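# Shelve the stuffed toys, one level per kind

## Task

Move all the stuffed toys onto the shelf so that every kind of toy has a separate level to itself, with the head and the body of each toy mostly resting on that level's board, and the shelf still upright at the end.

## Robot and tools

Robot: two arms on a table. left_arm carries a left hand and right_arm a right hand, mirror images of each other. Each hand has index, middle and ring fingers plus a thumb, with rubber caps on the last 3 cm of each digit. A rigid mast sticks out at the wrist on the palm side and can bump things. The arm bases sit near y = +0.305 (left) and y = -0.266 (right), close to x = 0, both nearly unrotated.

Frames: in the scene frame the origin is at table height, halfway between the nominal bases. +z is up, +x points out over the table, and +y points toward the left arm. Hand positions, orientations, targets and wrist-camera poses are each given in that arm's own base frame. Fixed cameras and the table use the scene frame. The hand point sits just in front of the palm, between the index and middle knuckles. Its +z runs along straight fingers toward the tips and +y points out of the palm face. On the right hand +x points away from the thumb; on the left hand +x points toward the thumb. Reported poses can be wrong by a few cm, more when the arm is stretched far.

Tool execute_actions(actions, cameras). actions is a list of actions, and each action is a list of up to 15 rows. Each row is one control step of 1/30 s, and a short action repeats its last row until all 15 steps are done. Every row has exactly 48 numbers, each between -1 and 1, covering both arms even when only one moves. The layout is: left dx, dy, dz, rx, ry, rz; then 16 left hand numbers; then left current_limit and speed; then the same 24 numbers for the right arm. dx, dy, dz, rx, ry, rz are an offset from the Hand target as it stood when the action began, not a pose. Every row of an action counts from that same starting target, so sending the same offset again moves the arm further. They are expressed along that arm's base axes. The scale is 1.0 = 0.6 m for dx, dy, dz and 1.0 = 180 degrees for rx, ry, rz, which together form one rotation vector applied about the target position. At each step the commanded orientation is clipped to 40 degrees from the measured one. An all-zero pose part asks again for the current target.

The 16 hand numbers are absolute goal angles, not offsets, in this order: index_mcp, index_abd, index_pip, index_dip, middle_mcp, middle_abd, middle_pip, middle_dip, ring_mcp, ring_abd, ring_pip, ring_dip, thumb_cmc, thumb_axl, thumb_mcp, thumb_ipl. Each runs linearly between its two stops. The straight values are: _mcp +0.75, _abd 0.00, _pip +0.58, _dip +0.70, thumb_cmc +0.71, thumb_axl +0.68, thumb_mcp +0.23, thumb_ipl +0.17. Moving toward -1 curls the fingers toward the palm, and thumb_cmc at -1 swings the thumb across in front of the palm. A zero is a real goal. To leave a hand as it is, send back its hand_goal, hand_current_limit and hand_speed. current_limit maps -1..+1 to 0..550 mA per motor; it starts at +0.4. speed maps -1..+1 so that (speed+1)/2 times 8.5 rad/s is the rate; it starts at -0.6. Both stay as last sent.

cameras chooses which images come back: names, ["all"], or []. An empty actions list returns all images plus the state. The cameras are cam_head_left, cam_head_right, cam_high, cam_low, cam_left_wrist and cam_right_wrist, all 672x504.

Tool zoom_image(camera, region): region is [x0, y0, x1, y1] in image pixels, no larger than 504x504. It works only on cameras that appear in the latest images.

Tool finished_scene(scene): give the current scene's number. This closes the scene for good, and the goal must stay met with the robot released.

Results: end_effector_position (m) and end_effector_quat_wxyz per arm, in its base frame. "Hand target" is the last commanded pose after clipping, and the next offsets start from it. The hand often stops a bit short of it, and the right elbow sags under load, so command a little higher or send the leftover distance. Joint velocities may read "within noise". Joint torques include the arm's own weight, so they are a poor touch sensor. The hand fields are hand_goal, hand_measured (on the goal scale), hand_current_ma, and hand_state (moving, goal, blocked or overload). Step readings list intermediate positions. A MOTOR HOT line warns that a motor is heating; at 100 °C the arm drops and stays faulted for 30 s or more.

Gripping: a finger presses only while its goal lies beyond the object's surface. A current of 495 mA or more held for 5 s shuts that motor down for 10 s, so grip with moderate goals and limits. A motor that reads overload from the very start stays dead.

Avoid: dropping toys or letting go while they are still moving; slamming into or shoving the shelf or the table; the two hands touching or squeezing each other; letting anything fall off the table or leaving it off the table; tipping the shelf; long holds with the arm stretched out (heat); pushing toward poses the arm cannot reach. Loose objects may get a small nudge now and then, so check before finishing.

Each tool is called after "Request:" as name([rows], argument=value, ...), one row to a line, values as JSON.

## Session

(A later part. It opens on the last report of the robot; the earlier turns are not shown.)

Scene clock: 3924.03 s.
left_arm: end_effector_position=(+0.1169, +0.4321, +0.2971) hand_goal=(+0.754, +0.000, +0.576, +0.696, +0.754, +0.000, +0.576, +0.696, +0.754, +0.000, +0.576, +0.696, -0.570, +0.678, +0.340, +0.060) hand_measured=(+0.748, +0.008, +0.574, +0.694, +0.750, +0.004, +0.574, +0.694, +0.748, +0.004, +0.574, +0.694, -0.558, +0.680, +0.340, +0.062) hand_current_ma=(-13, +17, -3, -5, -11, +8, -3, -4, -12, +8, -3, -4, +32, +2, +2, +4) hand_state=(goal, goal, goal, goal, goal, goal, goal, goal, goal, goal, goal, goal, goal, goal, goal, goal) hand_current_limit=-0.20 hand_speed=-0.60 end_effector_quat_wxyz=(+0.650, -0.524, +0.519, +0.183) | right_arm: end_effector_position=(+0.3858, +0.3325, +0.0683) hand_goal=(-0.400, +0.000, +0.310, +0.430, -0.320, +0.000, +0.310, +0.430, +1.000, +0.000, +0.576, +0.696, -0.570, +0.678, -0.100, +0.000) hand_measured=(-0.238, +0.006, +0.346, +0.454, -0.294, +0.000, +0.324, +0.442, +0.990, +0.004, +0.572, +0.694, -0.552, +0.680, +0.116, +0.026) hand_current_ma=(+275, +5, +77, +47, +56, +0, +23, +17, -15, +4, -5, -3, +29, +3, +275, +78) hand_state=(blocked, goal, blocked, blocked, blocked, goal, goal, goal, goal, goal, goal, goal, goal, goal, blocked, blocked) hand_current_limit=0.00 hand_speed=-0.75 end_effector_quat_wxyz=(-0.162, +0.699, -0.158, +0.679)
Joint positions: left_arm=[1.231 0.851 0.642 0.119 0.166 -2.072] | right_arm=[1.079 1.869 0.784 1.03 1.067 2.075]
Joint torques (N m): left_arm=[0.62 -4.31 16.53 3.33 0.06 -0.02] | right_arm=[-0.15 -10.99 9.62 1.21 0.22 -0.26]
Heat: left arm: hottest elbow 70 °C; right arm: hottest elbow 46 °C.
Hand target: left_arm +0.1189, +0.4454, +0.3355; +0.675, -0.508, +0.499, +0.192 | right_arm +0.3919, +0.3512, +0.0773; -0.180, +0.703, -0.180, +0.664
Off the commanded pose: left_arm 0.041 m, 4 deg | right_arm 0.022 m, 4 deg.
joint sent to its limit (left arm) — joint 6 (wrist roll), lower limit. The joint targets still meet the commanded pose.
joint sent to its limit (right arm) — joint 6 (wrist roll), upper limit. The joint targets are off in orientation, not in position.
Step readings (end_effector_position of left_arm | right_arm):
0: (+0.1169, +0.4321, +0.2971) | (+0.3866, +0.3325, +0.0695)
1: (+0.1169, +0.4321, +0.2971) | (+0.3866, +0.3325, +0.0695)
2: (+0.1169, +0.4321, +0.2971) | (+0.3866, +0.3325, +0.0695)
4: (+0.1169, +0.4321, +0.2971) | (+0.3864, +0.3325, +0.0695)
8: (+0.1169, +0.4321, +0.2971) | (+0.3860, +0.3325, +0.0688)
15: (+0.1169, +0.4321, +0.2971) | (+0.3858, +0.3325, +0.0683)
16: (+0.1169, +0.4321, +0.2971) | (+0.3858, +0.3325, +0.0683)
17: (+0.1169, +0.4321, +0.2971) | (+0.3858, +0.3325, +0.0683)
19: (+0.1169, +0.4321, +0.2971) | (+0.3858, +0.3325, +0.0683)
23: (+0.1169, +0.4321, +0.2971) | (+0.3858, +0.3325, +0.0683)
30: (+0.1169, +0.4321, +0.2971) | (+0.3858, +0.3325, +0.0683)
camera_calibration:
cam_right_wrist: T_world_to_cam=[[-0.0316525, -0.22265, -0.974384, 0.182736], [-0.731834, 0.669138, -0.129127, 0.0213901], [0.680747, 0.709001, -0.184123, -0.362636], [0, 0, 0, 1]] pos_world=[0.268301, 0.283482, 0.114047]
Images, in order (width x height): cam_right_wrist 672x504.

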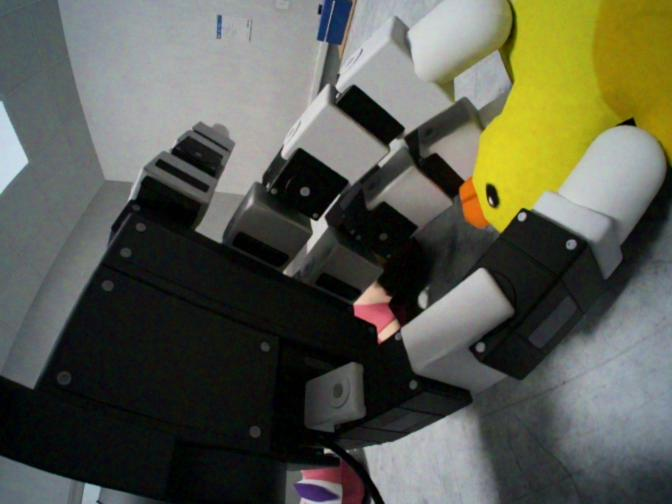

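Request:
execute_actions([
  [[0,0,0,0,0,0,0.754,0,0.576,0.696,0.754,0,0.576,0.696,0.754,0,0.576,0.696,-0.57,0.678,0.34,0.06,-0.2,-0.6,0,0,0,0,0,0,-0.5,0,0.286,0.406,-0.4,0,0.286,0.406,1,0,0.576,0.696,-0.57,0.678,-0.2,-0.05,0.15,-0.75]],
  [[0,0,0,0,0,0,0.754,0,0.576,0.696,0.754,0,0.576,0.696,0.754,0,0.576,0.696,-0.57,0.678,0.34,0.06,-0.2,-0.6,0,0,0.08,0,0,0,-0.5,0,0.286,0.406,-0.4,0,0.286,0.406,1,0,0.576,0.696,-0.57,0.678,-0.2,-0.05,0.15,-0.75]],
  [[0,0,0,0,0,0,0.754,0,0.576,0.696,0.754,0,0.576,0.696,0.754,0,0.576,0.696,-0.57,0.678,0.34,0.06,-0.2,-0.6,0,0,0.1,0,0,0,-0.5,0,0.286,0.406,-0.4,0,0.286,0.406,1,0,0.576,0.696,-0.57,0.678,-0.2,-0.05,0.15,-0.75]],
], cameras=["cam_right_wrist","cam_head_left","cam_low"])

Scene clock: 3934.43 s.
left_arm: end_effector_position=(+0.1169, +0.4321, +0.2971) hand_goal=(+0.754, +0.000, +0.576, +0.696, +0.754, +0.000, +0.576, +0.696, +0.754, +0.000, +0.576, +0.696, -0.570, +0.678, +0.340, +0.060) hand_measured=(+0.748, +0.008, +0.574, +0.694, +0.750, +0.004, +0.574, +0.694, +0.748, +0.004, +0.574, +0.694, -0.558, +0.680, +0.340, +0.062) hand_current_ma=(-13, +17, -3, -5, -11, +8, -3, -4, -12, +8, -3, -4, +32, +2, +2, +4) hand_state=(goal, goal, goal, goal, goal, goal, goal, goal, goal, goal, goal, goal, goal, goal, goal, goal) hand_current_limit=-0.20 hand_speed=-0.60 end_effector_quat_wxyz=(+0.650, -0.524, +0.519, +0.183) | right_arm: end_effector_position=(+0.3864, +0.3336, +0.1696) hand_goal=(-0.500, +0.000, +0.286, +0.406, -0.400, +0.000, +0.286, +0.406, +1.000, +0.000, +0.576, +0.696, -0.570, +0.678, -0.200, -0.050) hand_measured=(-0.238, +0.008, +0.346, +0.444, -0.398, +0.002, +0.290, +0.410, +0.990, +0.004, +0.572, +0.694, -0.552, +0.682, +0.116, -0.012) hand_current_ma=(+316, +7, +156, +88, +2, +1, +3, +3, -15, +4, -5, -3, +32, +4, +316, +131) hand_state=(blocked, goal, blocked, blocked, goal, goal, goal, goal, goal, goal, goal, goal, goal, goal, blocked, blocked) hand_current_limit=0.15 hand_speed=-0.75 end_effector_quat_wxyz=(-0.162, +0.698, -0.159, +0.679)
Joint positions: left_arm=[1.231 0.851 0.642 0.119 0.166 -2.072] | right_arm=[1.079 1.616 0.833 0.73 1.067 2.076]
Joint torques (N m): left_arm=[0.15 -4.19 16.7 3.51 0.01 -0.01] | right_arm=[-0.03 -9.7 12.27 0.91 0.21 -0.25]
Heat: left arm: hottest elbow 71 °C; right arm: hottest elbow 47 °C.
Hand target: left_arm +0.1189, +0.4454, +0.3355; +0.675, -0.508, +0.499, +0.192 | right_arm +0.3920, +0.3512, +0.1852; -0.180, +0.703, -0.180, +0.664
Off the commanded pose: left_arm 0.041 m, 4 deg | right_arm 0.024 m, 4 deg.
joint sent to its limit (left arm) — joint 6 (wrist roll), lower limit. The joint targets still meet the commanded pose.
joint sent to its limit (right arm) — joint 6 (wrist roll), upper limit. The joint targets are off in orientation, not in position.
Step readings (end_effector_position of left_arm | right_arm):
0: (+0.1169, +0.4321, +0.2971) | (+0.3858, +0.3325, +0.0683)
1: (+0.1169, +0.4321, +0.2971) | (+0.3858, +0.3325, +0.0683)
2: (+0.1169, +0.4321, +0.2971) | (+0.3858, +0.3325, +0.0683)
4: (+0.1169, +0.4321, +0.2971) | (+0.3858, +0.3325, +0.0683)
8: (+0.1169, +0.4321, +0.2971) | (+0.3858, +0.3325, +0.0681)
15: (+0.1169, +0.4321, +0.2971) | (+0.3858, +0.3325, +0.0681)
16: (+0.1169, +0.4321, +0.2971) | (+0.3858, +0.3325, +0.0681)
17: (+0.1169, +0.4321, +0.2971) | (+0.3855, +0.3320, +0.0681)
19: (+0.1169, +0.4321, +0.2971) | (+0.3848, +0.3305, +0.0710)
23: (+0.1169, +0.4321, +0.2971) | (+0.3846, +0.3301, +0.0929)
30: (+0.1169, +0.4321, +0.2971) | (+0.3866, +0.3339, +0.1111)
31: (+0.1169, +0.4321, +0.2971) | (+0.3864, +0.3337, +0.1107)
32: (+0.1169, +0.4321, +0.2971) | (+0.3859, +0.3326, +0.1106)
34: (+0.1169, +0.4321, +0.2971) | (+0.3844, +0.3298, +0.1149)
38: (+0.1169, +0.4321, +0.2971) | (+0.3830, +0.3272, +0.1436)
45: (+0.1169, +0.4321, +0.2971) | (+0.3867, +0.3341, +0.1706)
camera_calibration:
cam_right_wrist: T_world_to_cam=[[-0.031268, -0.221649, -0.974625, 0.281249], [-0.731823, 0.669229, -0.128718, 0.0341107], [0.680777, 0.709228, -0.183133, -0.345405], [0, 0, 0, 1]] pos_world=[0.268901, 0.284482, 0.215248]
Images, in order (width x height): cam_head_left 672x504, cam_low 672x504, cam_right_wrist 672x504.

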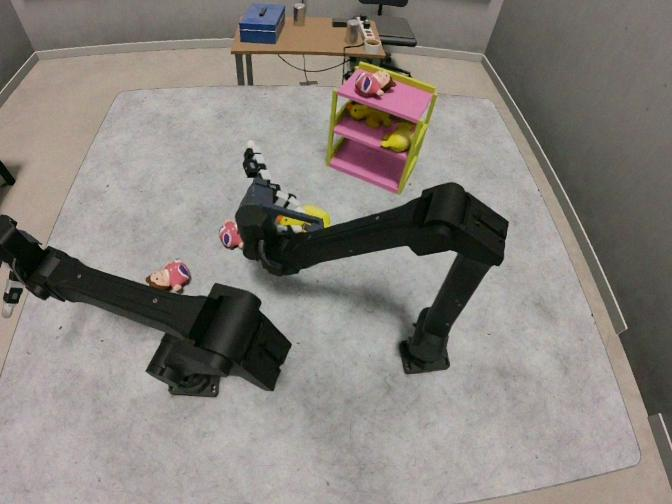

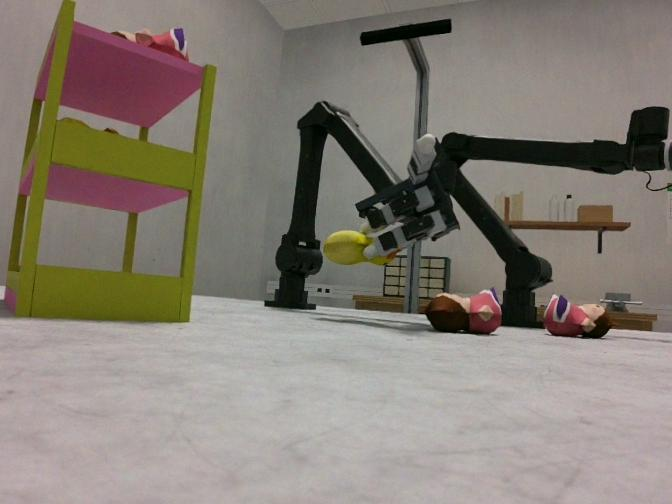

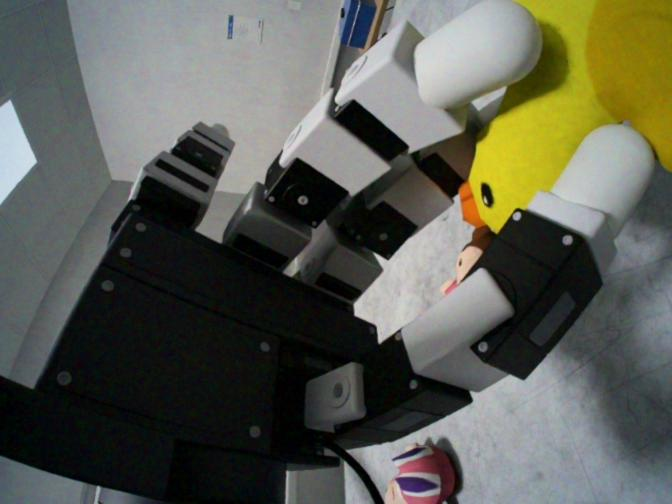

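Request:
zoom_image(camera="cam_head_left", region=[310, 50, 460, 200])

Request:
zoom_image(camera="cam_low", region=[0, 0, 240, 330])

Scaled by 3.360 from the camera's 672x504 image, which has a finer 960x720 frame.

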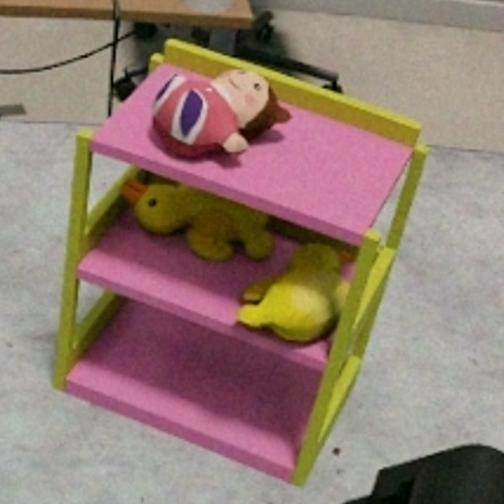

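Scaled by 1.527 from the camera's 672x504 image, which has a finer 960x720 frame.

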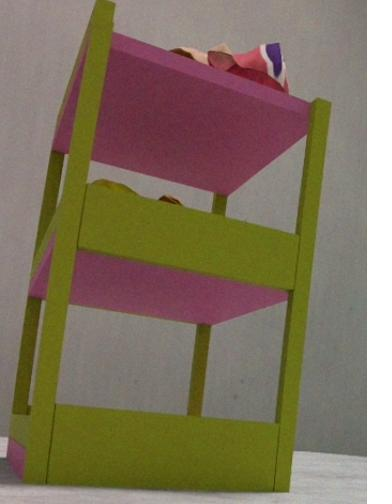

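Request:
execute_actions([
  [[0,0,0,0,0,0,0.754,0,0.576,0.696,0.754,0,0.576,0.696,0.754,0,0.576,0.696,-0.57,0.678,0.34,0.06,-0.2,-0.6,0.0894,-0.06,0.09,-0.0434,-0.0153,0.0435,-0.5,0,0.286,0.406,-0.4,0,0.286,0.406,1,0,0.9,0.9,-0.57,0.678,-0.2,-0.05,0.15,-0.75]],
  [[0,0,0,0,0,0,0.754,0,0.576,0.696,0.754,0,0.576,0.696,0.754,0,0.576,0.696,-0.57,0.678,0.34,0.06,-0.2,-0.6,0.0894,-0.08,0.05,-0.0434,-0.0153,0.0435,-0.5,0,0.286,0.406,-0.4,0,0.286,0.406,1,0,0.9,0.9,-0.57,0.678,-0.2,-0.05,0.15,-0.75]],
  [[0,0,0,0,0,0,0.754,0,0.576,0.696,0.754,0,0.576,0.696,0.754,0,0.576,0.696,-0.57,0.678,0.34,0.06,-0.2,-0.6,0.0894,-0.085,0.035,-0.0434,-0.0153,0.0435,-0.5,0,0.286,0.406,-0.4,0,0.286,0.406,1,0,0.9,0.9,-0.57,0.678,-0.2,-0.05,0.15,-0.75]],
], cameras=["cam_right_wrist","cam_head_left","cam_head_right","cam_low"])

Scene clock: 4069.93 s.
left_arm: end_effector_position=(+0.1169, +0.4321, +0.2971) hand_goal=(+0.754, +0.000, +0.576, +0.696, +0.754, +0.000, +0.576, +0.696, +0.754, +0.000, +0.576, +0.696, -0.570, +0.678, +0.340, +0.060) hand_measured=(+0.748, +0.008, +0.574, +0.694, +0.750, +0.004, +0.574, +0.694, +0.748, +0.004, +0.574, +0.694, -0.558, +0.680, +0.340, +0.062) hand_current_ma=(-13, +17, -3, -5, -11, +8, -3, -4, -12, +8, -3, -4, +32, +2, +2, +4) hand_state=(goal, goal, goal, goal, goal, goal, goal, goal, goal, goal, goal, goal, goal, goal, goal, goal) hand_current_limit=-0.20 hand_speed=-0.60 end_effector_quat_wxyz=(+0.650, -0.524, +0.519, +0.183) | right_arm: end_effector_position=(+0.5508, +0.2116, +0.2735) hand_goal=(-0.500, +0.000, +0.286, +0.406, -0.400, +0.000, +0.286, +0.406, +1.000, +0.000, +0.900, +0.900, -0.570, +0.678, -0.200, -0.050) hand_measured=(-0.238, +0.010, +0.346, +0.442, -0.400, +0.002, +0.288, +0.410, +0.998, +0.004, +0.898, +0.898, -0.548, +0.682, +0.116, -0.012) hand_current_ma=(+316, +10, +156, +82, -1, +2, +1, +3, -1, +4, -2, -2, +40, +6, +316, +125) hand_state=(blocked, goal, blocked, blocked, goal, goal, goal, goal, goal, goal, goal, goal, blocked, goal, blocked, blocked) hand_current_limit=0.15 hand_speed=-0.75 end_effector_quat_wxyz=(-0.177, +0.706, +0.109, +0.676)
Joint positions: left_arm=[1.231 0.851 0.642 0.119 0.166 -2.072] | right_arm=[0.546 1.399 0.833 0.544 0.137 1.676]
Joint torques (N m): left_arm=[0.91 -4.13 16.61 3.52 0.05 -0.01] | right_arm=[-0.32 -9.76 11.6 1.65 -0.13 -0.5]
Heat: left arm: hottest elbow 72 °C; right arm: hottest elbow 48 °C.
Hand target: left_arm +0.1189, +0.4454, +0.3355; +0.675, -0.508, +0.499, +0.192 | right_arm +0.5529, +0.2161, +0.2904; -0.177, +0.697, +0.117, +0.685
Off the commanded pose: left_arm 0.041 m, 4 deg | right_arm 0.018 m, 2 deg.
joint sent to its limit (left arm) — joint 6 (wrist roll), lower limit. The joint targets still meet the commanded pose.
Step readings (end_effector_position of left_arm | right_arm):
0: (+0.1169, +0.4321, +0.2971) | (+0.3864, +0.3336, +0.1696)
1: (+0.1169, +0.4321, +0.2971) | (+0.3867, +0.3346, +0.1694)
2: (+0.1169, +0.4321, +0.2971) | (+0.3899, +0.3382, +0.1702)
4: (+0.1169, +0.4321, +0.2971) | (+0.4011, +0.3433, +0.1754)
8: (+0.1169, +0.4321, +0.2971) | (+0.4254, +0.3219, +0.2026)
15: (+0.1169, +0.4321, +0.2971) | (+0.4386, +0.3018, +0.2213)
16: (+0.1169, +0.4321, +0.2971) | (+0.4391, +0.3032, +0.2205)
17: (+0.1169, +0.4321, +0.2971) | (+0.4425, +0.3078, +0.2209)
19: (+0.1169, +0.4321, +0.2971) | (+0.4544, +0.3126, +0.2246)
23: (+0.1169, +0.4321, +0.2971) | (+0.4819, +0.2843, +0.2429)
30: (+0.1169, +0.4321, +0.2971) | (+0.4976, +0.2609, +0.2584)
31: (+0.1169, +0.4321, +0.2971) | (+0.4980, +0.2630, +0.2582)
32: (+0.1169, +0.4321, +0.2971) | (+0.5010, +0.2677, +0.2586)
34: (+0.1169, +0.4321, +0.2971) | (+0.5113, +0.2715, +0.2609)
38: (+0.1169, +0.4321, +0.2971) | (+0.5368, +0.2361, +0.2682)
45: (+0.1169, +0.4321, +0.2971) | (+0.5512, +0.2092, +0.2732)
camera_calibration:
cam_right_wrist: T_world_to_cam=[[0.193223, -0.512103, -0.836908, 0.260805], [-0.900912, 0.245247, -0.358066, 0.495023], [0.388616, 0.823168, -0.413972, -0.151867], [0, 0, 0, 1]] pos_world=[0.454596, 0.137168, 0.332652]
Images, in order (width x height): cam_head_left 672x504, cam_head_right 672x504, cam_low 672x504, cam_right_wrist 672x504.

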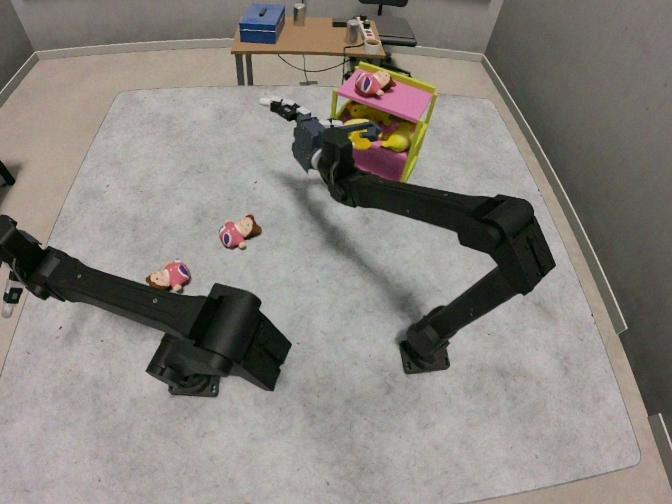

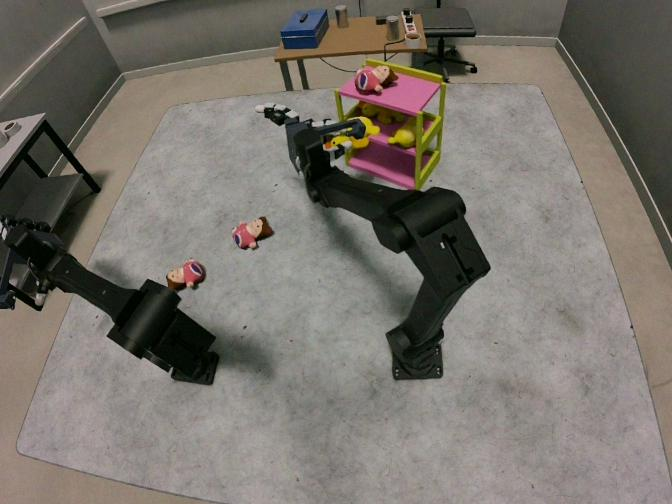

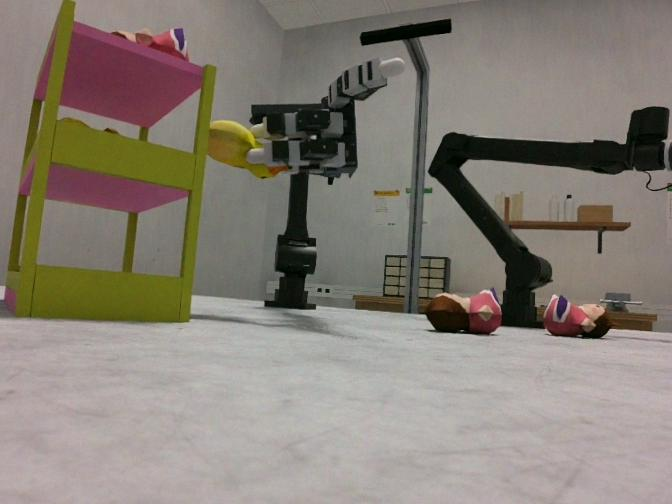

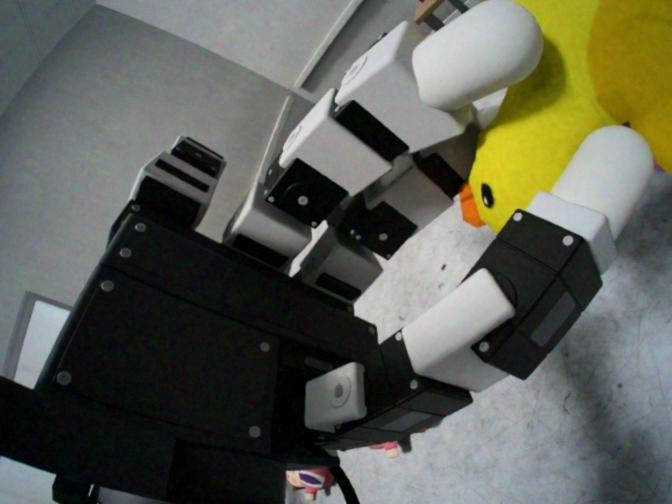

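Request:
execute_actions([
  [[0,0,0,0,0,0,0.754,0,0.576,0.696,0.754,0,0.576,0.696,0.754,0,0.576,0.696,-0.57,0.678,0.34,0.06,-0.2,-0.6,0,0,-0.075,0,0,0,-0.5,0,0.286,0.406,-0.4,0,0.286,0.406,1,0,0.9,0.9,-0.57,0.678,-0.2,-0.05,0.15,-0.75]],
], cameras=[])

Scene clock: 4080.87 s.
left_arm: end_effector_position=(+0.1169, +0.4321, +0.2971) hand_goal=(+0.754, +0.000, +0.576, +0.696, +0.754, +0.000, +0.576, +0.696, +0.754, +0.000, +0.576, +0.696, -0.570, +0.678, +0.340, +0.060) hand_measured=(+0.748, +0.008, +0.574, +0.694, +0.750, +0.004, +0.574, +0.694, +0.748, +0.004, +0.574, +0.694, -0.558, +0.680, +0.340, +0.062) hand_current_ma=(-13, +17, -3, -5, -11, +8, -3, -4, -12, +8, -3, -4, +32, +2, +2, +4) hand_state=(goal, goal, goal, goal, goal, goal, goal, goal, goal, goal, goal, goal, goal, goal, goal, goal) hand_current_limit=-0.20 hand_speed=-0.60 end_effector_quat_wxyz=(+0.650, -0.524, +0.519, +0.183) | right_arm: end_effector_position=(+0.5530, +0.2131, +0.2341) hand_goal=(-0.500, +0.000, +0.286, +0.406, -0.400, +0.000, +0.286, +0.406, +1.000, +0.000, +0.900, +0.900, -0.570, +0.678, -0.200, -0.050) hand_measured=(-0.238, +0.010, +0.346, +0.442, -0.400, +0.002, +0.288, +0.410, +0.998, +0.004, +0.898, +0.898, -0.548, +0.682, +0.116, -0.012) hand_current_ma=(+316, +10, +156, +82, -1, +2, +1, +3, -1, +4, -2, -2, +40, +6, +316, +125) hand_state=(blocked, goal, blocked, blocked, goal, goal, goal, goal, goal, goal, goal, goal, blocked, goal, blocked, blocked) hand_current_limit=0.15 hand_speed=-0.75 end_effector_quat_wxyz=(-0.175, +0.711, +0.112, +0.672)
Joint positions: left_arm=[1.231 0.851 0.642 0.119 0.166 -2.072] | right_arm=[0.546 1.473 0.793 0.645 0.135 1.675]
Joint torques (N m): left_arm=[0.62 -4.19 16.68 3.56 0.04 0.01] | right_arm=[-0.26 -9.82 9.37 3.02 -0.11 -0.45]
Heat: left arm: hottest elbow 72 °C; right arm: hottest elbow 48 °C.
Hand target: left_arm +0.1189, +0.4454, +0.3355; +0.675, -0.508, +0.499, +0.192 | right_arm +0.5528, +0.2161, +0.2452; -0.177, +0.698, +0.117, +0.684
Off the commanded pose: left_arm 0.041 m, 4 deg | right_arm 0.012 m, 2 deg.
joint sent to its limit (left arm) — joint 6 (wrist roll), lower limit. The joint targets still meet the commanded pose.
Step readings (end_effector_position of left_arm | right_arm):
0: (+0.1169, +0.4321, +0.2971) | (+0.5508, +0.2116, +0.2735)
1: (+0.1169, +0.4321, +0.2971) | (+0.5508, +0.2117, +0.2735)
2: (+0.1169, +0.4321, +0.2971) | (+0.5511, +0.2118, +0.2734)
4: (+0.1169, +0.4321, +0.2971) | (+0.5521, +0.2125, +0.2729)
8: (+0.1169, +0.4321, +0.2971) | (+0.5531, +0.2132, +0.2559)
15: (+0.1169, +0.4321, +0.2971) | (+0.5526, +0.2129, +0.2319)
No camera images: "cameras" was empty.

Request:
execute_actions([
  [[0,0,0,0,0,0,0.754,0,0.576,0.696,0.754,0,0.576,0.696,0.754,0,0.576,0.696,-0.57,0.678,0.34,0.06,-0.2,-0.6,0.1283,-0.0777,0,0,0,0,-0.5,0,0.286,0.406,-0.4,0,0.286,0.406,1,0,0.9,0.9,-0.57,0.678,-0.2,-0.05,0.15,-0.75]],
], cameras=["cam_right_wrist","cam_head_left","cam_head_right","cam_low"])

Request:
zoom_image(camera="cam_head_left", region=[290, 50, 440, 200])

Request:
zoom_image(camera="cam_head_right", region=[320, 50, 460, 190])

Scene clock: 4088.60 s.
left_arm: end_effector_position=(+0.1169, +0.4321, +0.2971) hand_goal=(+0.754, +0.000, +0.576, +0.696, +0.754, +0.000, +0.576, +0.696, +0.754, +0.000, +0.576, +0.696, -0.570, +0.678, +0.340, +0.060) hand_measured=(+0.748, +0.008, +0.574, +0.694, +0.750, +0.004, +0.574, +0.694, +0.748, +0.004, +0.574, +0.694, -0.558, +0.680, +0.340, +0.062) hand_current_ma=(-13, +17, -3, -5, -11, +8, -3, -4, -12, +8, -3, -4, +32, +2, +2, +4) hand_state=(goal, goal, goal, goal, goal, goal, goal, goal, goal, goal, goal, goal, goal, goal, goal, goal) hand_current_limit=-0.20 hand_speed=-0.60 end_effector_quat_wxyz=(+0.650, -0.524, +0.519, +0.183) | right_arm: end_effector_position=(+0.6071, +0.1573, +0.2066) hand_goal=(-0.500, +0.000, +0.286, +0.406, -0.400, +0.000, +0.286, +0.406, +1.000, +0.000, +0.900, +0.900, -0.570, +0.678, -0.200, -0.050) hand_measured=(-0.238, +0.008, +0.346, +0.436, -0.400, +0.002, +0.288, +0.408, +0.998, +0.004, +0.898, +0.898, -0.548, +0.682, +0.114, -0.016) hand_current_ma=(+316, +8, +156, +62, +0, +2, +1, +2, -2, +4, -2, -2, +40, +6, +316, +107) hand_state=(blocked, goal, blocked, blocked, goal, goal, goal, goal, goal, goal, goal, goal, blocked, goal, blocked, blocked) hand_current_limit=0.15 hand_speed=-0.75 end_effector_quat_wxyz=(-0.172, +0.725, +0.113, +0.657)
Joint positions: left_arm=[1.231 0.851 0.642 0.119 0.166 -2.072] | right_arm=[0.376 1.568 0.845 0.645 -0.034 1.669]
Joint torques (N m): left_arm=[0.26 -4.13 16.43 3.52 0.03 0] | right_arm=[0.03 -10.11 14.61 2.35 -0.09 -0.41]
Heat: left arm: hottest elbow 72 °C; right arm: hottest elbow 47 °C.
Hand target: left_arm +0.1189, +0.4454, +0.3355; +0.675, -0.508, +0.499, +0.192 | right_arm +0.6298, +0.1694, +0.2452; -0.177, +0.698, +0.117, +0.684
Off the commanded pose: left_arm 0.041 m, 4 deg | right_arm 0.046 m, 4 deg.
joint sent to its limit (left arm) — joint 6 (wrist roll), lower limit. The joint targets still meet the commanded pose.
Step readings (end_effector_position of left_arm | right_arm):
0: (+0.1169, +0.4321, +0.2971) | (+0.5530, +0.2131, +0.2341)
1: (+0.1169, +0.4321, +0.2971) | (+0.5531, +0.2140, +0.2341)
2: (+0.1169, +0.4321, +0.2971) | (+0.5548, +0.2158, +0.2334)
4: (+0.1169, +0.4321, +0.2971) | (+0.5627, +0.2118, +0.2284)
8: (+0.1169, +0.4321, +0.2971) | (+0.5877, +0.1707, +0.2087)
15: (+0.1169, +0.4321, +0.2971) | (+0.6042, +0.1522, +0.1999)
camera_calibration:
cam_right_wrist: T_world_to_cam=[[0.152155, -0.531834, -0.833067, 0.193364], [-0.917987, 0.236309, -0.318526, 0.538632], [0.366264, 0.81321, -0.452261, -0.13369], [0, 0, 0, 1]] pos_world=[0.514002, 0.0842722, 0.272191]
Images, in order (width x height): cam_head_left 672x504, cam_head_right 672x504, cam_low 672x504, cam_right_wrist 672x504.

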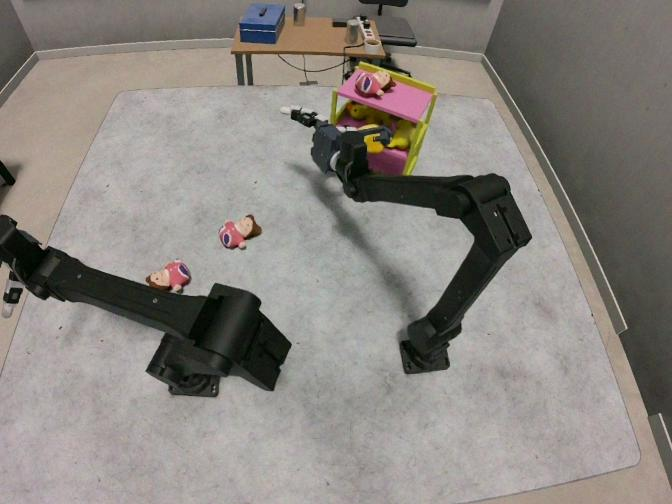

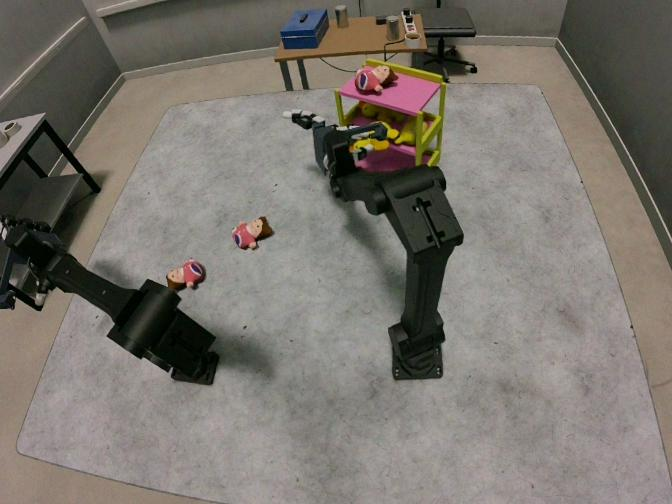

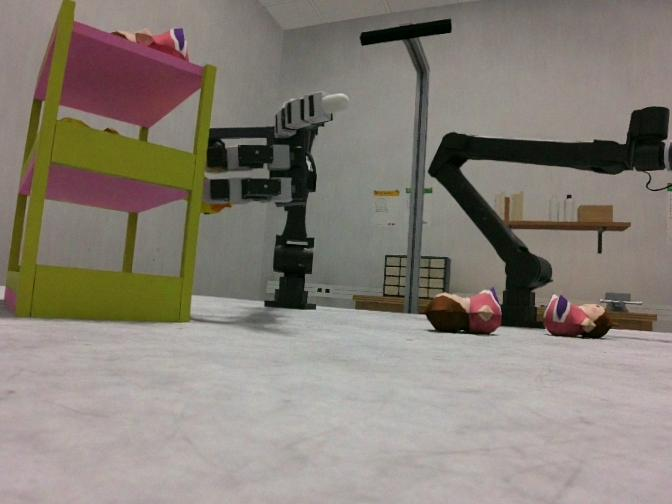

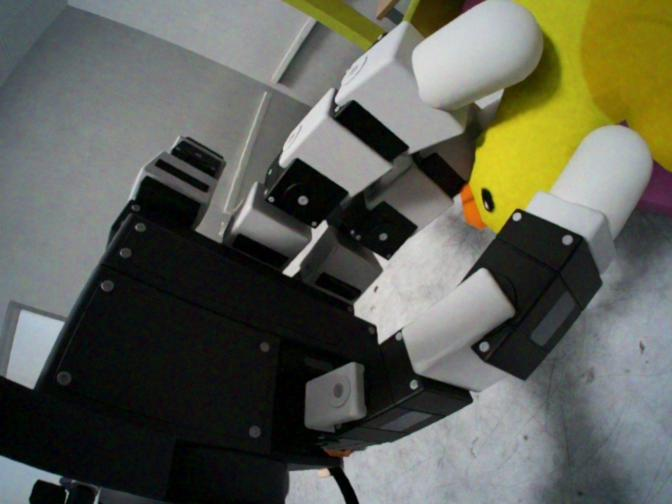

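Scaled by 3.360 from the camera's 672x504 image, which has a finer 960x720 frame.

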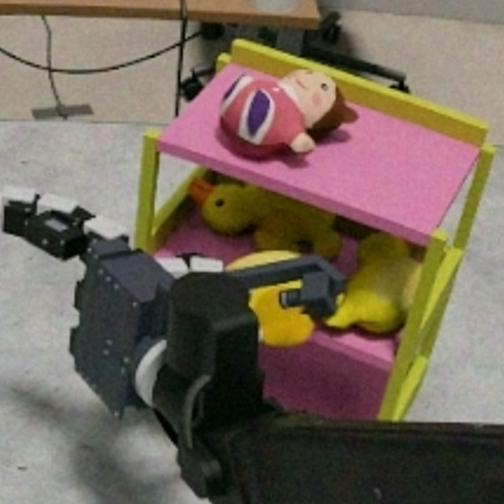

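Scaled by 3.600 from the camera's 672x504 image, which has a finer 960x720 frame.

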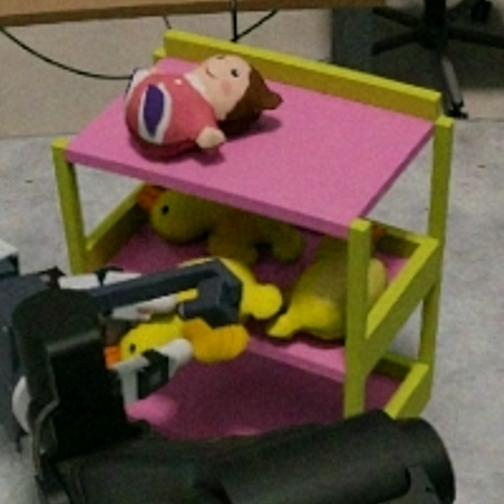

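Request:
execute_actions([
  [[0,0,0,0,0,0,0.754,0,0.576,0.696,0.754,0,0.576,0.696,0.754,0,0.576,0.696,-0.57,0.678,0.34,0.06,-0.2,-0.6,0.01,0.024,0.052,0,0,0,-0.5,0,0.286,0.406,-0.4,0,0.286,0.406,1,0,0.9,0.9,-0.57,0.678,-0.2,-0.05,0.15,-0.75]],
], cameras=["cam_head_left","cam_head_right"])

Request:
zoom_image(camera="cam_head_right", region=[320, 50, 460, 190])

Scene clock: 4097.73 s.
left_arm: end_effector_position=(+0.1169, +0.4321, +0.2971) hand_goal=(+0.754, +0.000, +0.576, +0.696, +0.754, +0.000, +0.576, +0.696, +0.754, +0.000, +0.576, +0.696, -0.570, +0.678, +0.340, +0.060) hand_measured=(+0.748, +0.008, +0.574, +0.694, +0.750, +0.004, +0.574, +0.694, +0.748, +0.004, +0.574, +0.694, -0.558, +0.680, +0.340, +0.062) hand_current_ma=(-13, +17, -3, -5, -11, +8, -3, -4, -12, +8, -3, -4, +32, +2, +2, +4) hand_state=(goal, goal, goal, goal, goal, goal, goal, goal, goal, goal, goal, goal, goal, goal, goal, goal) hand_current_limit=-0.20 hand_speed=-0.60 end_effector_quat_wxyz=(+0.650, -0.524, +0.519, +0.183) | right_arm: end_effector_position=(+0.6174, +0.1749, +0.2313) hand_goal=(-0.500, +0.000, +0.286, +0.406, -0.400, +0.000, +0.286, +0.406, +1.000, +0.000, +0.900, +0.900, -0.570, +0.678, -0.200, -0.050) hand_measured=(-0.238, +0.008, +0.346, +0.436, -0.400, +0.002, +0.288, +0.408, +0.998, +0.004, +0.898, +0.898, -0.548, +0.682, +0.114, -0.016) hand_current_ma=(+316, +9, +156, +62, +0, +2, +1, +2, -2, +4, -2, -2, +40, +6, +316, +107) hand_state=(blocked, goal, blocked, blocked, goal, goal, goal, goal, goal, goal, goal, goal, blocked, goal, blocked, blocked) hand_current_limit=0.15 hand_speed=-0.75 end_effector_quat_wxyz=(-0.174, +0.723, +0.117, +0.658)
Joint positions: left_arm=[1.231 0.851 0.642 0.119 0.166 -2.072] | right_arm=[0.4 1.558 0.914 0.571 -0.019 1.669]
Joint torques (N m): left_arm=[0.91 -4.13 16.58 3.41 0.06 -0.02] | right_arm=[-0.09 -11.46 15.43 1.74 0.18 -0.4]
Heat: left arm: hottest elbow 72 °C; right arm: hottest elbow 50 °C.
Hand target: left_arm +0.1189, +0.4454, +0.3355; +0.675, -0.508, +0.499, +0.192 | right_arm +0.6358, +0.1839, +0.2764; -0.177, +0.698, +0.117, +0.684
Off the commanded pose: left_arm 0.041 m, 4 deg | right_arm 0.050 m, 4 deg.
joint sent to its limit (left arm) — joint 6 (wrist roll), lower limit. The joint targets still meet the commanded pose.
Step readings (end_effector_position of left_arm | right_arm):
0: (+0.1169, +0.4321, +0.2971) | (+0.6071, +0.1573, +0.2066)
1: (+0.1169, +0.4321, +0.2971) | (+0.6071, +0.1576, +0.2068)
2: (+0.1169, +0.4321, +0.2971) | (+0.6072, +0.1582, +0.2069)
4: (+0.1169, +0.4321, +0.2971) | (+0.6088, +0.1600, +0.2078)
8: (+0.1169, +0.4321, +0.2971) | (+0.6135, +0.1683, +0.2175)
15: (+0.1169, +0.4321, +0.2971) | (+0.6176, +0.1751, +0.2323)
Images, in order (width x height): cam_head_left 672x504, cam_head_right 672x504.

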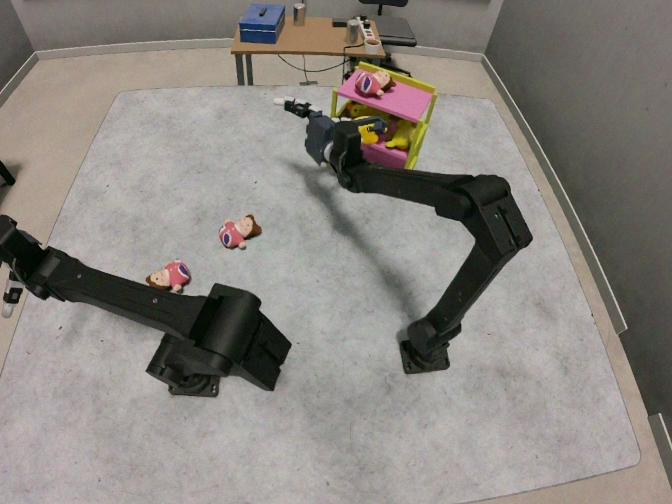

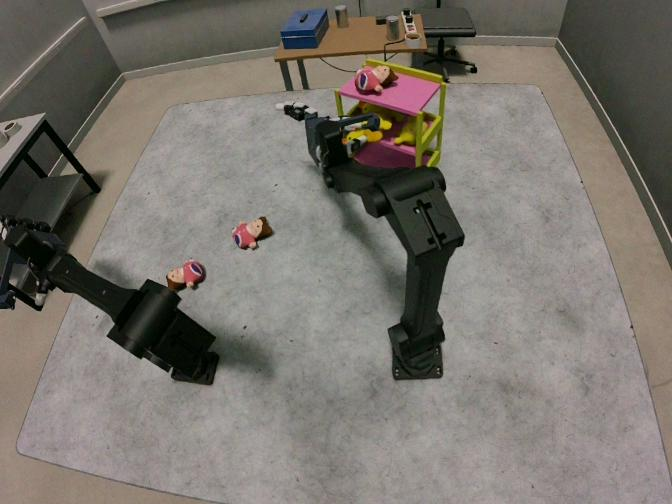

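Scaled by 3.600 from the camera's 672x504 image, which has a finer 960x720 frame.

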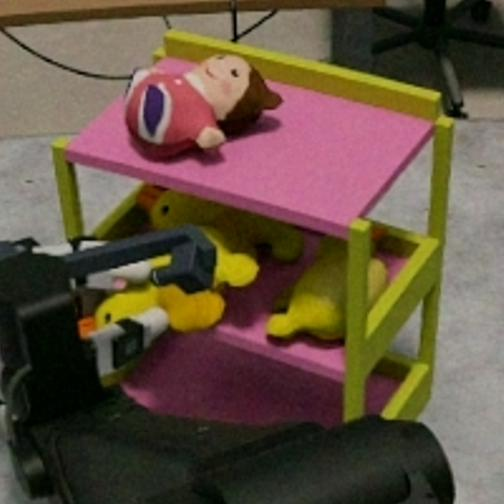

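Request:
execute_actions([
  [[0,0,0,0,0,0,0.754,0,0.576,0.696,0.754,0,0.576,0.696,0.754,0,0.576,0.696,-0.57,0.678,0.34,0.06,-0.2,-0.6,0.05,-0.03,0.004,0,0,0,-0.5,0,0.286,0.406,-0.4,0,0.286,0.406,1,0,0.9,0.9,-0.57,0.678,-0.2,-0.05,0.15,-0.75]],
], cameras=["cam_head_left","cam_head_right"])

Request:
zoom_image(camera="cam_head_right", region=[320, 50, 460, 190])

Scene clock: 4103.10 s.
left_arm: end_effector_position=(+0.1169, +0.4321, +0.2971) hand_goal=(+0.754, +0.000, +0.576, +0.696, +0.754, +0.000, +0.576, +0.696, +0.754, +0.000, +0.576, +0.696, -0.570, +0.678, +0.340, +0.060) hand_measured=(+0.748, +0.008, +0.574, +0.694, +0.750, +0.004, +0.574, +0.694, +0.748, +0.004, +0.574, +0.694, -0.558, +0.680, +0.340, +0.062) hand_current_ma=(-13, +17, -3, -5, -11, +8, -3, -4, -12, +8, -3, -4, +32, +2, +2, +4) hand_state=(goal, goal, goal, goal, goal, goal, goal, goal, goal, goal, goal, goal, goal, goal, goal, goal) hand_current_limit=-0.20 hand_speed=-0.60 end_effector_quat_wxyz=(+0.650, -0.524, +0.519, +0.183) | right_arm: end_effector_position=(+0.6446, +0.1580, +0.2394) hand_goal=(-0.500, +0.000, +0.286, +0.406, -0.400, +0.000, +0.286, +0.406, +1.000, +0.000, +0.900, +0.900, -0.570, +0.678, -0.200, -0.050) hand_measured=(-0.238, +0.008, +0.346, +0.436, -0.400, +0.002, +0.288, +0.408, +0.998, +0.004, +0.898, +0.898, -0.548, +0.682, +0.114, -0.016) hand_current_ma=(+316, +10, +156, +62, +0, +2, +1, +2, -2, +4, -2, -2, +40, +6, +316, +107) hand_state=(blocked, goal, blocked, blocked, goal, goal, goal, goal, goal, goal, goal, goal, blocked, goal, blocked, blocked) hand_current_limit=0.15 hand_speed=-0.75 end_effector_quat_wxyz=(-0.175, +0.721, +0.114, +0.661)
Joint positions: left_arm=[1.231 0.851 0.642 0.119 0.166 -2.072] | right_arm=[0.347 1.592 0.976 0.552 -0.068 1.669]
Joint torques (N m): left_arm=[0.26 -4.01 16.65 3.52 0.04 -0.02] | right_arm=[-0.67 -11.05 15.77 1.69 -0.14 -0.43]
Heat: left arm: hottest elbow 72 °C; right arm: hottest elbow 51 °C.
Hand target: left_arm +0.1189, +0.4454, +0.3355; +0.675, -0.508, +0.499, +0.192 | right_arm +0.6658, +0.1659, +0.2789; -0.177, +0.697, +0.117, +0.684
Off the commanded pose: left_arm 0.041 m, 4 deg | right_arm 0.045 m, 4 deg.
joint sent to its limit (left arm) — joint 6 (wrist roll), lower limit. The joint targets still meet the commanded pose.
Step readings (end_effector_position of left_arm | right_arm):
0: (+0.1169, +0.4321, +0.2971) | (+0.6174, +0.1749, +0.2313)
1: (+0.1169, +0.4321, +0.2971) | (+0.6175, +0.1750, +0.2315)
2: (+0.1169, +0.4321, +0.2971) | (+0.6180, +0.1755, +0.2314)
4: (+0.1169, +0.4321, +0.2971) | (+0.6217, +0.1762, +0.2332)
8: (+0.1169, +0.4321, +0.2971) | (+0.6349, +0.1665, +0.2409)
15: (+0.1169, +0.4321, +0.2971) | (+0.6441, +0.1575, +0.2440)
Images, in order (width x height): cam_head_left 672x504, cam_head_right 672x504.

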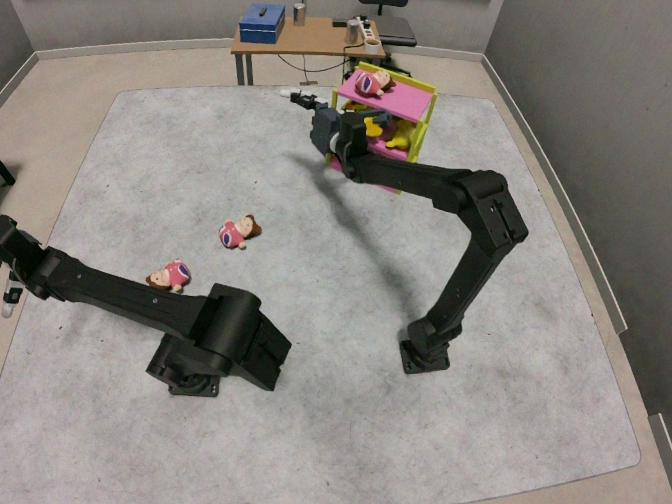

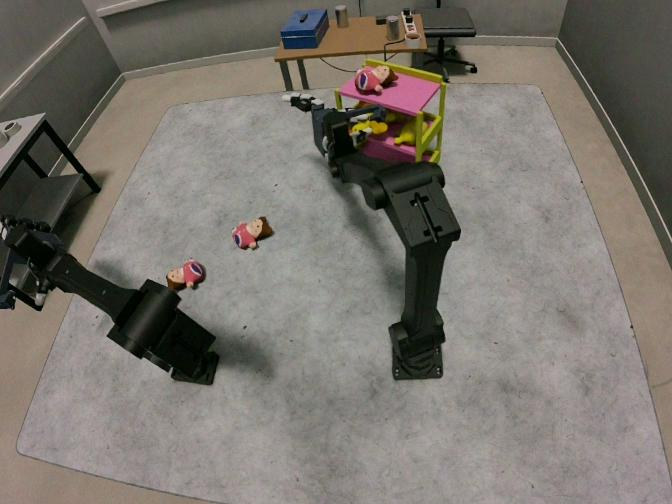

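Scaled by 3.600 from the camera's 672x504 image, which has a finer 960x720 frame.

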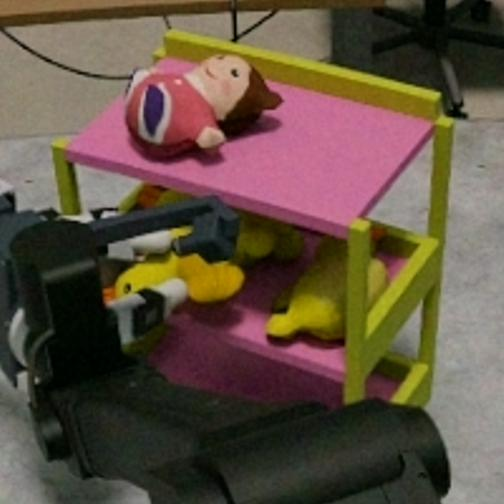

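Request:
execute_actions([
  [[0,0,0,0,0,0,0.754,0,0.576,0.696,0.754,0,0.576,0.696,0.754,0,0.576,0.696,-0.57,0.678,0.34,0.06,-0.2,-0.6,0.034,-0.022,-0.018,0,0,0,-0.5,0,0.286,0.406,-0.4,0,0.286,0.406,1,0,0.9,0.9,-0.57,0.678,-0.2,-0.05,0.15,-0.75]],
], cameras=["cam_head_left","cam_head_right","cam_right_wrist","cam_low"])

Request:
zoom_image(camera="cam_head_right", region=[320, 50, 460, 190])

Request:
zoom_image(camera="cam_head_left", region=[290, 50, 440, 200])

Scene clock: 4114.13 s.
left_arm: end_effector_position=(+0.1169, +0.4321, +0.2971) hand_goal=(+0.754, +0.000, +0.576, +0.696, +0.754, +0.000, +0.576, +0.696, +0.754, +0.000, +0.576, +0.696, -0.570, +0.678, +0.340, +0.060) hand_measured=(+0.748, +0.008, +0.574, +0.694, +0.750, +0.004, +0.574, +0.694, +0.748, +0.004, +0.574, +0.694, -0.558, +0.680, +0.340, +0.062) hand_current_ma=(-13, +17, -3, -5, -11, +8, -3, -4, -12, +8, -3, -4, +32, +2, +2, +4) hand_state=(goal, goal, goal, goal, goal, goal, goal, goal, goal, goal, goal, goal, goal, goal, goal, goal) hand_current_limit=-0.20 hand_speed=-0.60 end_effector_quat_wxyz=(+0.650, -0.524, +0.519, +0.183) | right_arm: end_effector_position=(+0.6625, +0.1482, +0.2237) hand_goal=(-0.500, +0.000, +0.286, +0.406, -0.400, +0.000, +0.286, +0.406, +1.000, +0.000, +0.900, +0.900, -0.570, +0.678, -0.200, -0.050) hand_measured=(-0.238, +0.008, +0.346, +0.436, -0.400, +0.002, +0.288, +0.408, +0.998, +0.004, +0.898, +0.898, -0.548, +0.682, +0.114, -0.016) hand_current_ma=(+316, +10, +156, +62, +0, +2, +1, +2, -2, +4, -2, -2, +39, +6, +316, +107) hand_state=(blocked, goal, blocked, blocked, goal, goal, goal, goal, goal, goal, goal, goal, blocked, goal, blocked, blocked) hand_current_limit=0.15 hand_speed=-0.75 end_effector_quat_wxyz=(-0.176, +0.727, +0.116, +0.653)
Joint positions: left_arm=[1.231 0.851 0.642 0.119 0.166 -2.072] | right_arm=[0.315 1.643 1.006 0.552 -0.106 1.668]
Joint torques (N m): left_arm=[0.85 -4.37 16.55 3.44 0.03 -0.03] | right_arm=[-1.08 -11.34 15.6 2.54 -0.12 -0.42]
Heat: left arm: hottest elbow 72 °C; right arm: hottest elbow 54 °C.
Hand target: left_arm +0.1189, +0.4454, +0.3355; +0.675, -0.508, +0.499, +0.192 | right_arm +0.6862, +0.1528, +0.2680; -0.177, +0.698, +0.117, +0.684
Off the commanded pose: left_arm 0.041 m, 4 deg | right_arm 0.051 m, 5 deg.
joint sent to its limit (left arm) — joint 6 (wrist roll), lower limit. The joint targets still meet the commanded pose.
Step readings (end_effector_position of left_arm | right_arm):
0: (+0.1169, +0.4321, +0.2971) | (+0.6446, +0.1580, +0.2394)
1: (+0.1169, +0.4321, +0.2971) | (+0.6447, +0.1584, +0.2392)
2: (+0.1169, +0.4321, +0.2971) | (+0.6453, +0.1589, +0.2390)
4: (+0.1169, +0.4321, +0.2971) | (+0.6491, +0.1600, +0.2374)
8: (+0.1169, +0.4321, +0.2971) | (+0.6586, +0.1539, +0.2299)
15: (+0.1169, +0.4321, +0.2971) | (+0.6622, +0.1481, +0.2230)
camera_calibration:
cam_right_wrist: T_world_to_cam=[[0.150169, -0.528779, -0.835369, 0.195715], [-0.922982, 0.227848, -0.310144, 0.599801], [0.354335, 0.817605, -0.453838, -0.131182], [0, 0, 0, 1]] pos_world=[0.570698, 0.0740818, 0.289983]
Images, in order (width x height): cam_head_left 672x504, cam_head_right 672x504, cam_low 672x504, cam_right_wrist 672x504.

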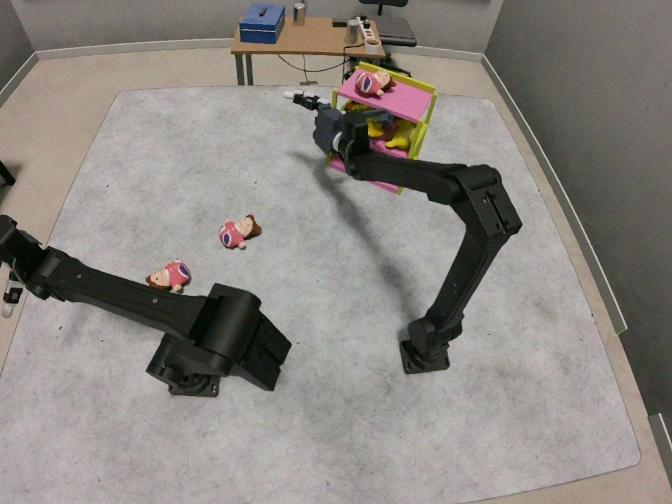

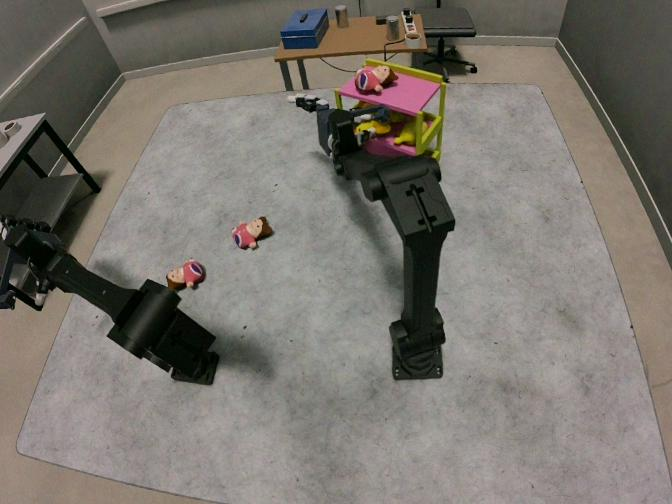

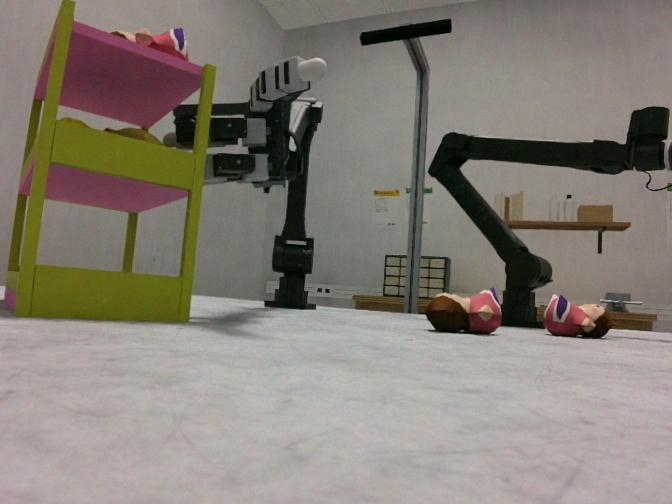

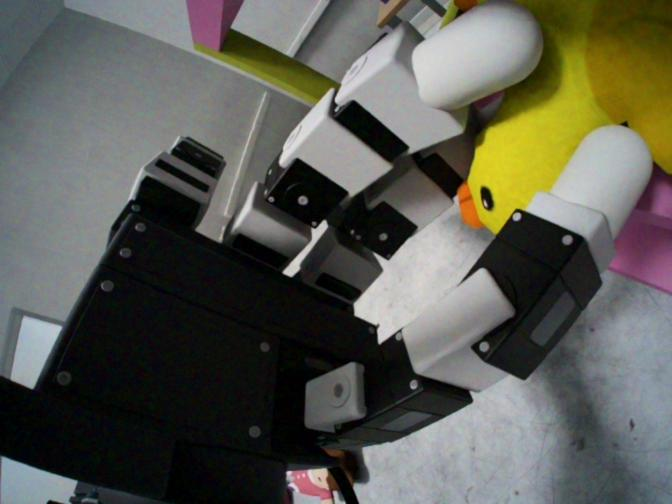

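Scaled by 3.600 from the camera's 672x504 image, which has a finer 960x720 frame.

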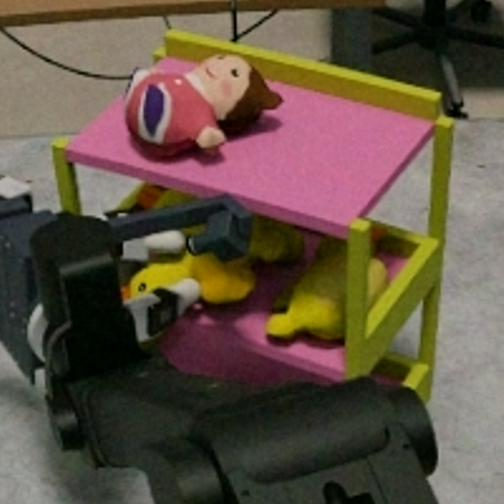

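Scaled by 3.360 from the camera's 672x504 image, which has a finer 960x720 frame.

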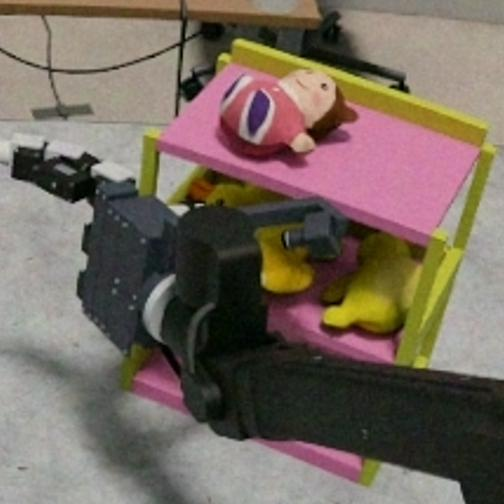

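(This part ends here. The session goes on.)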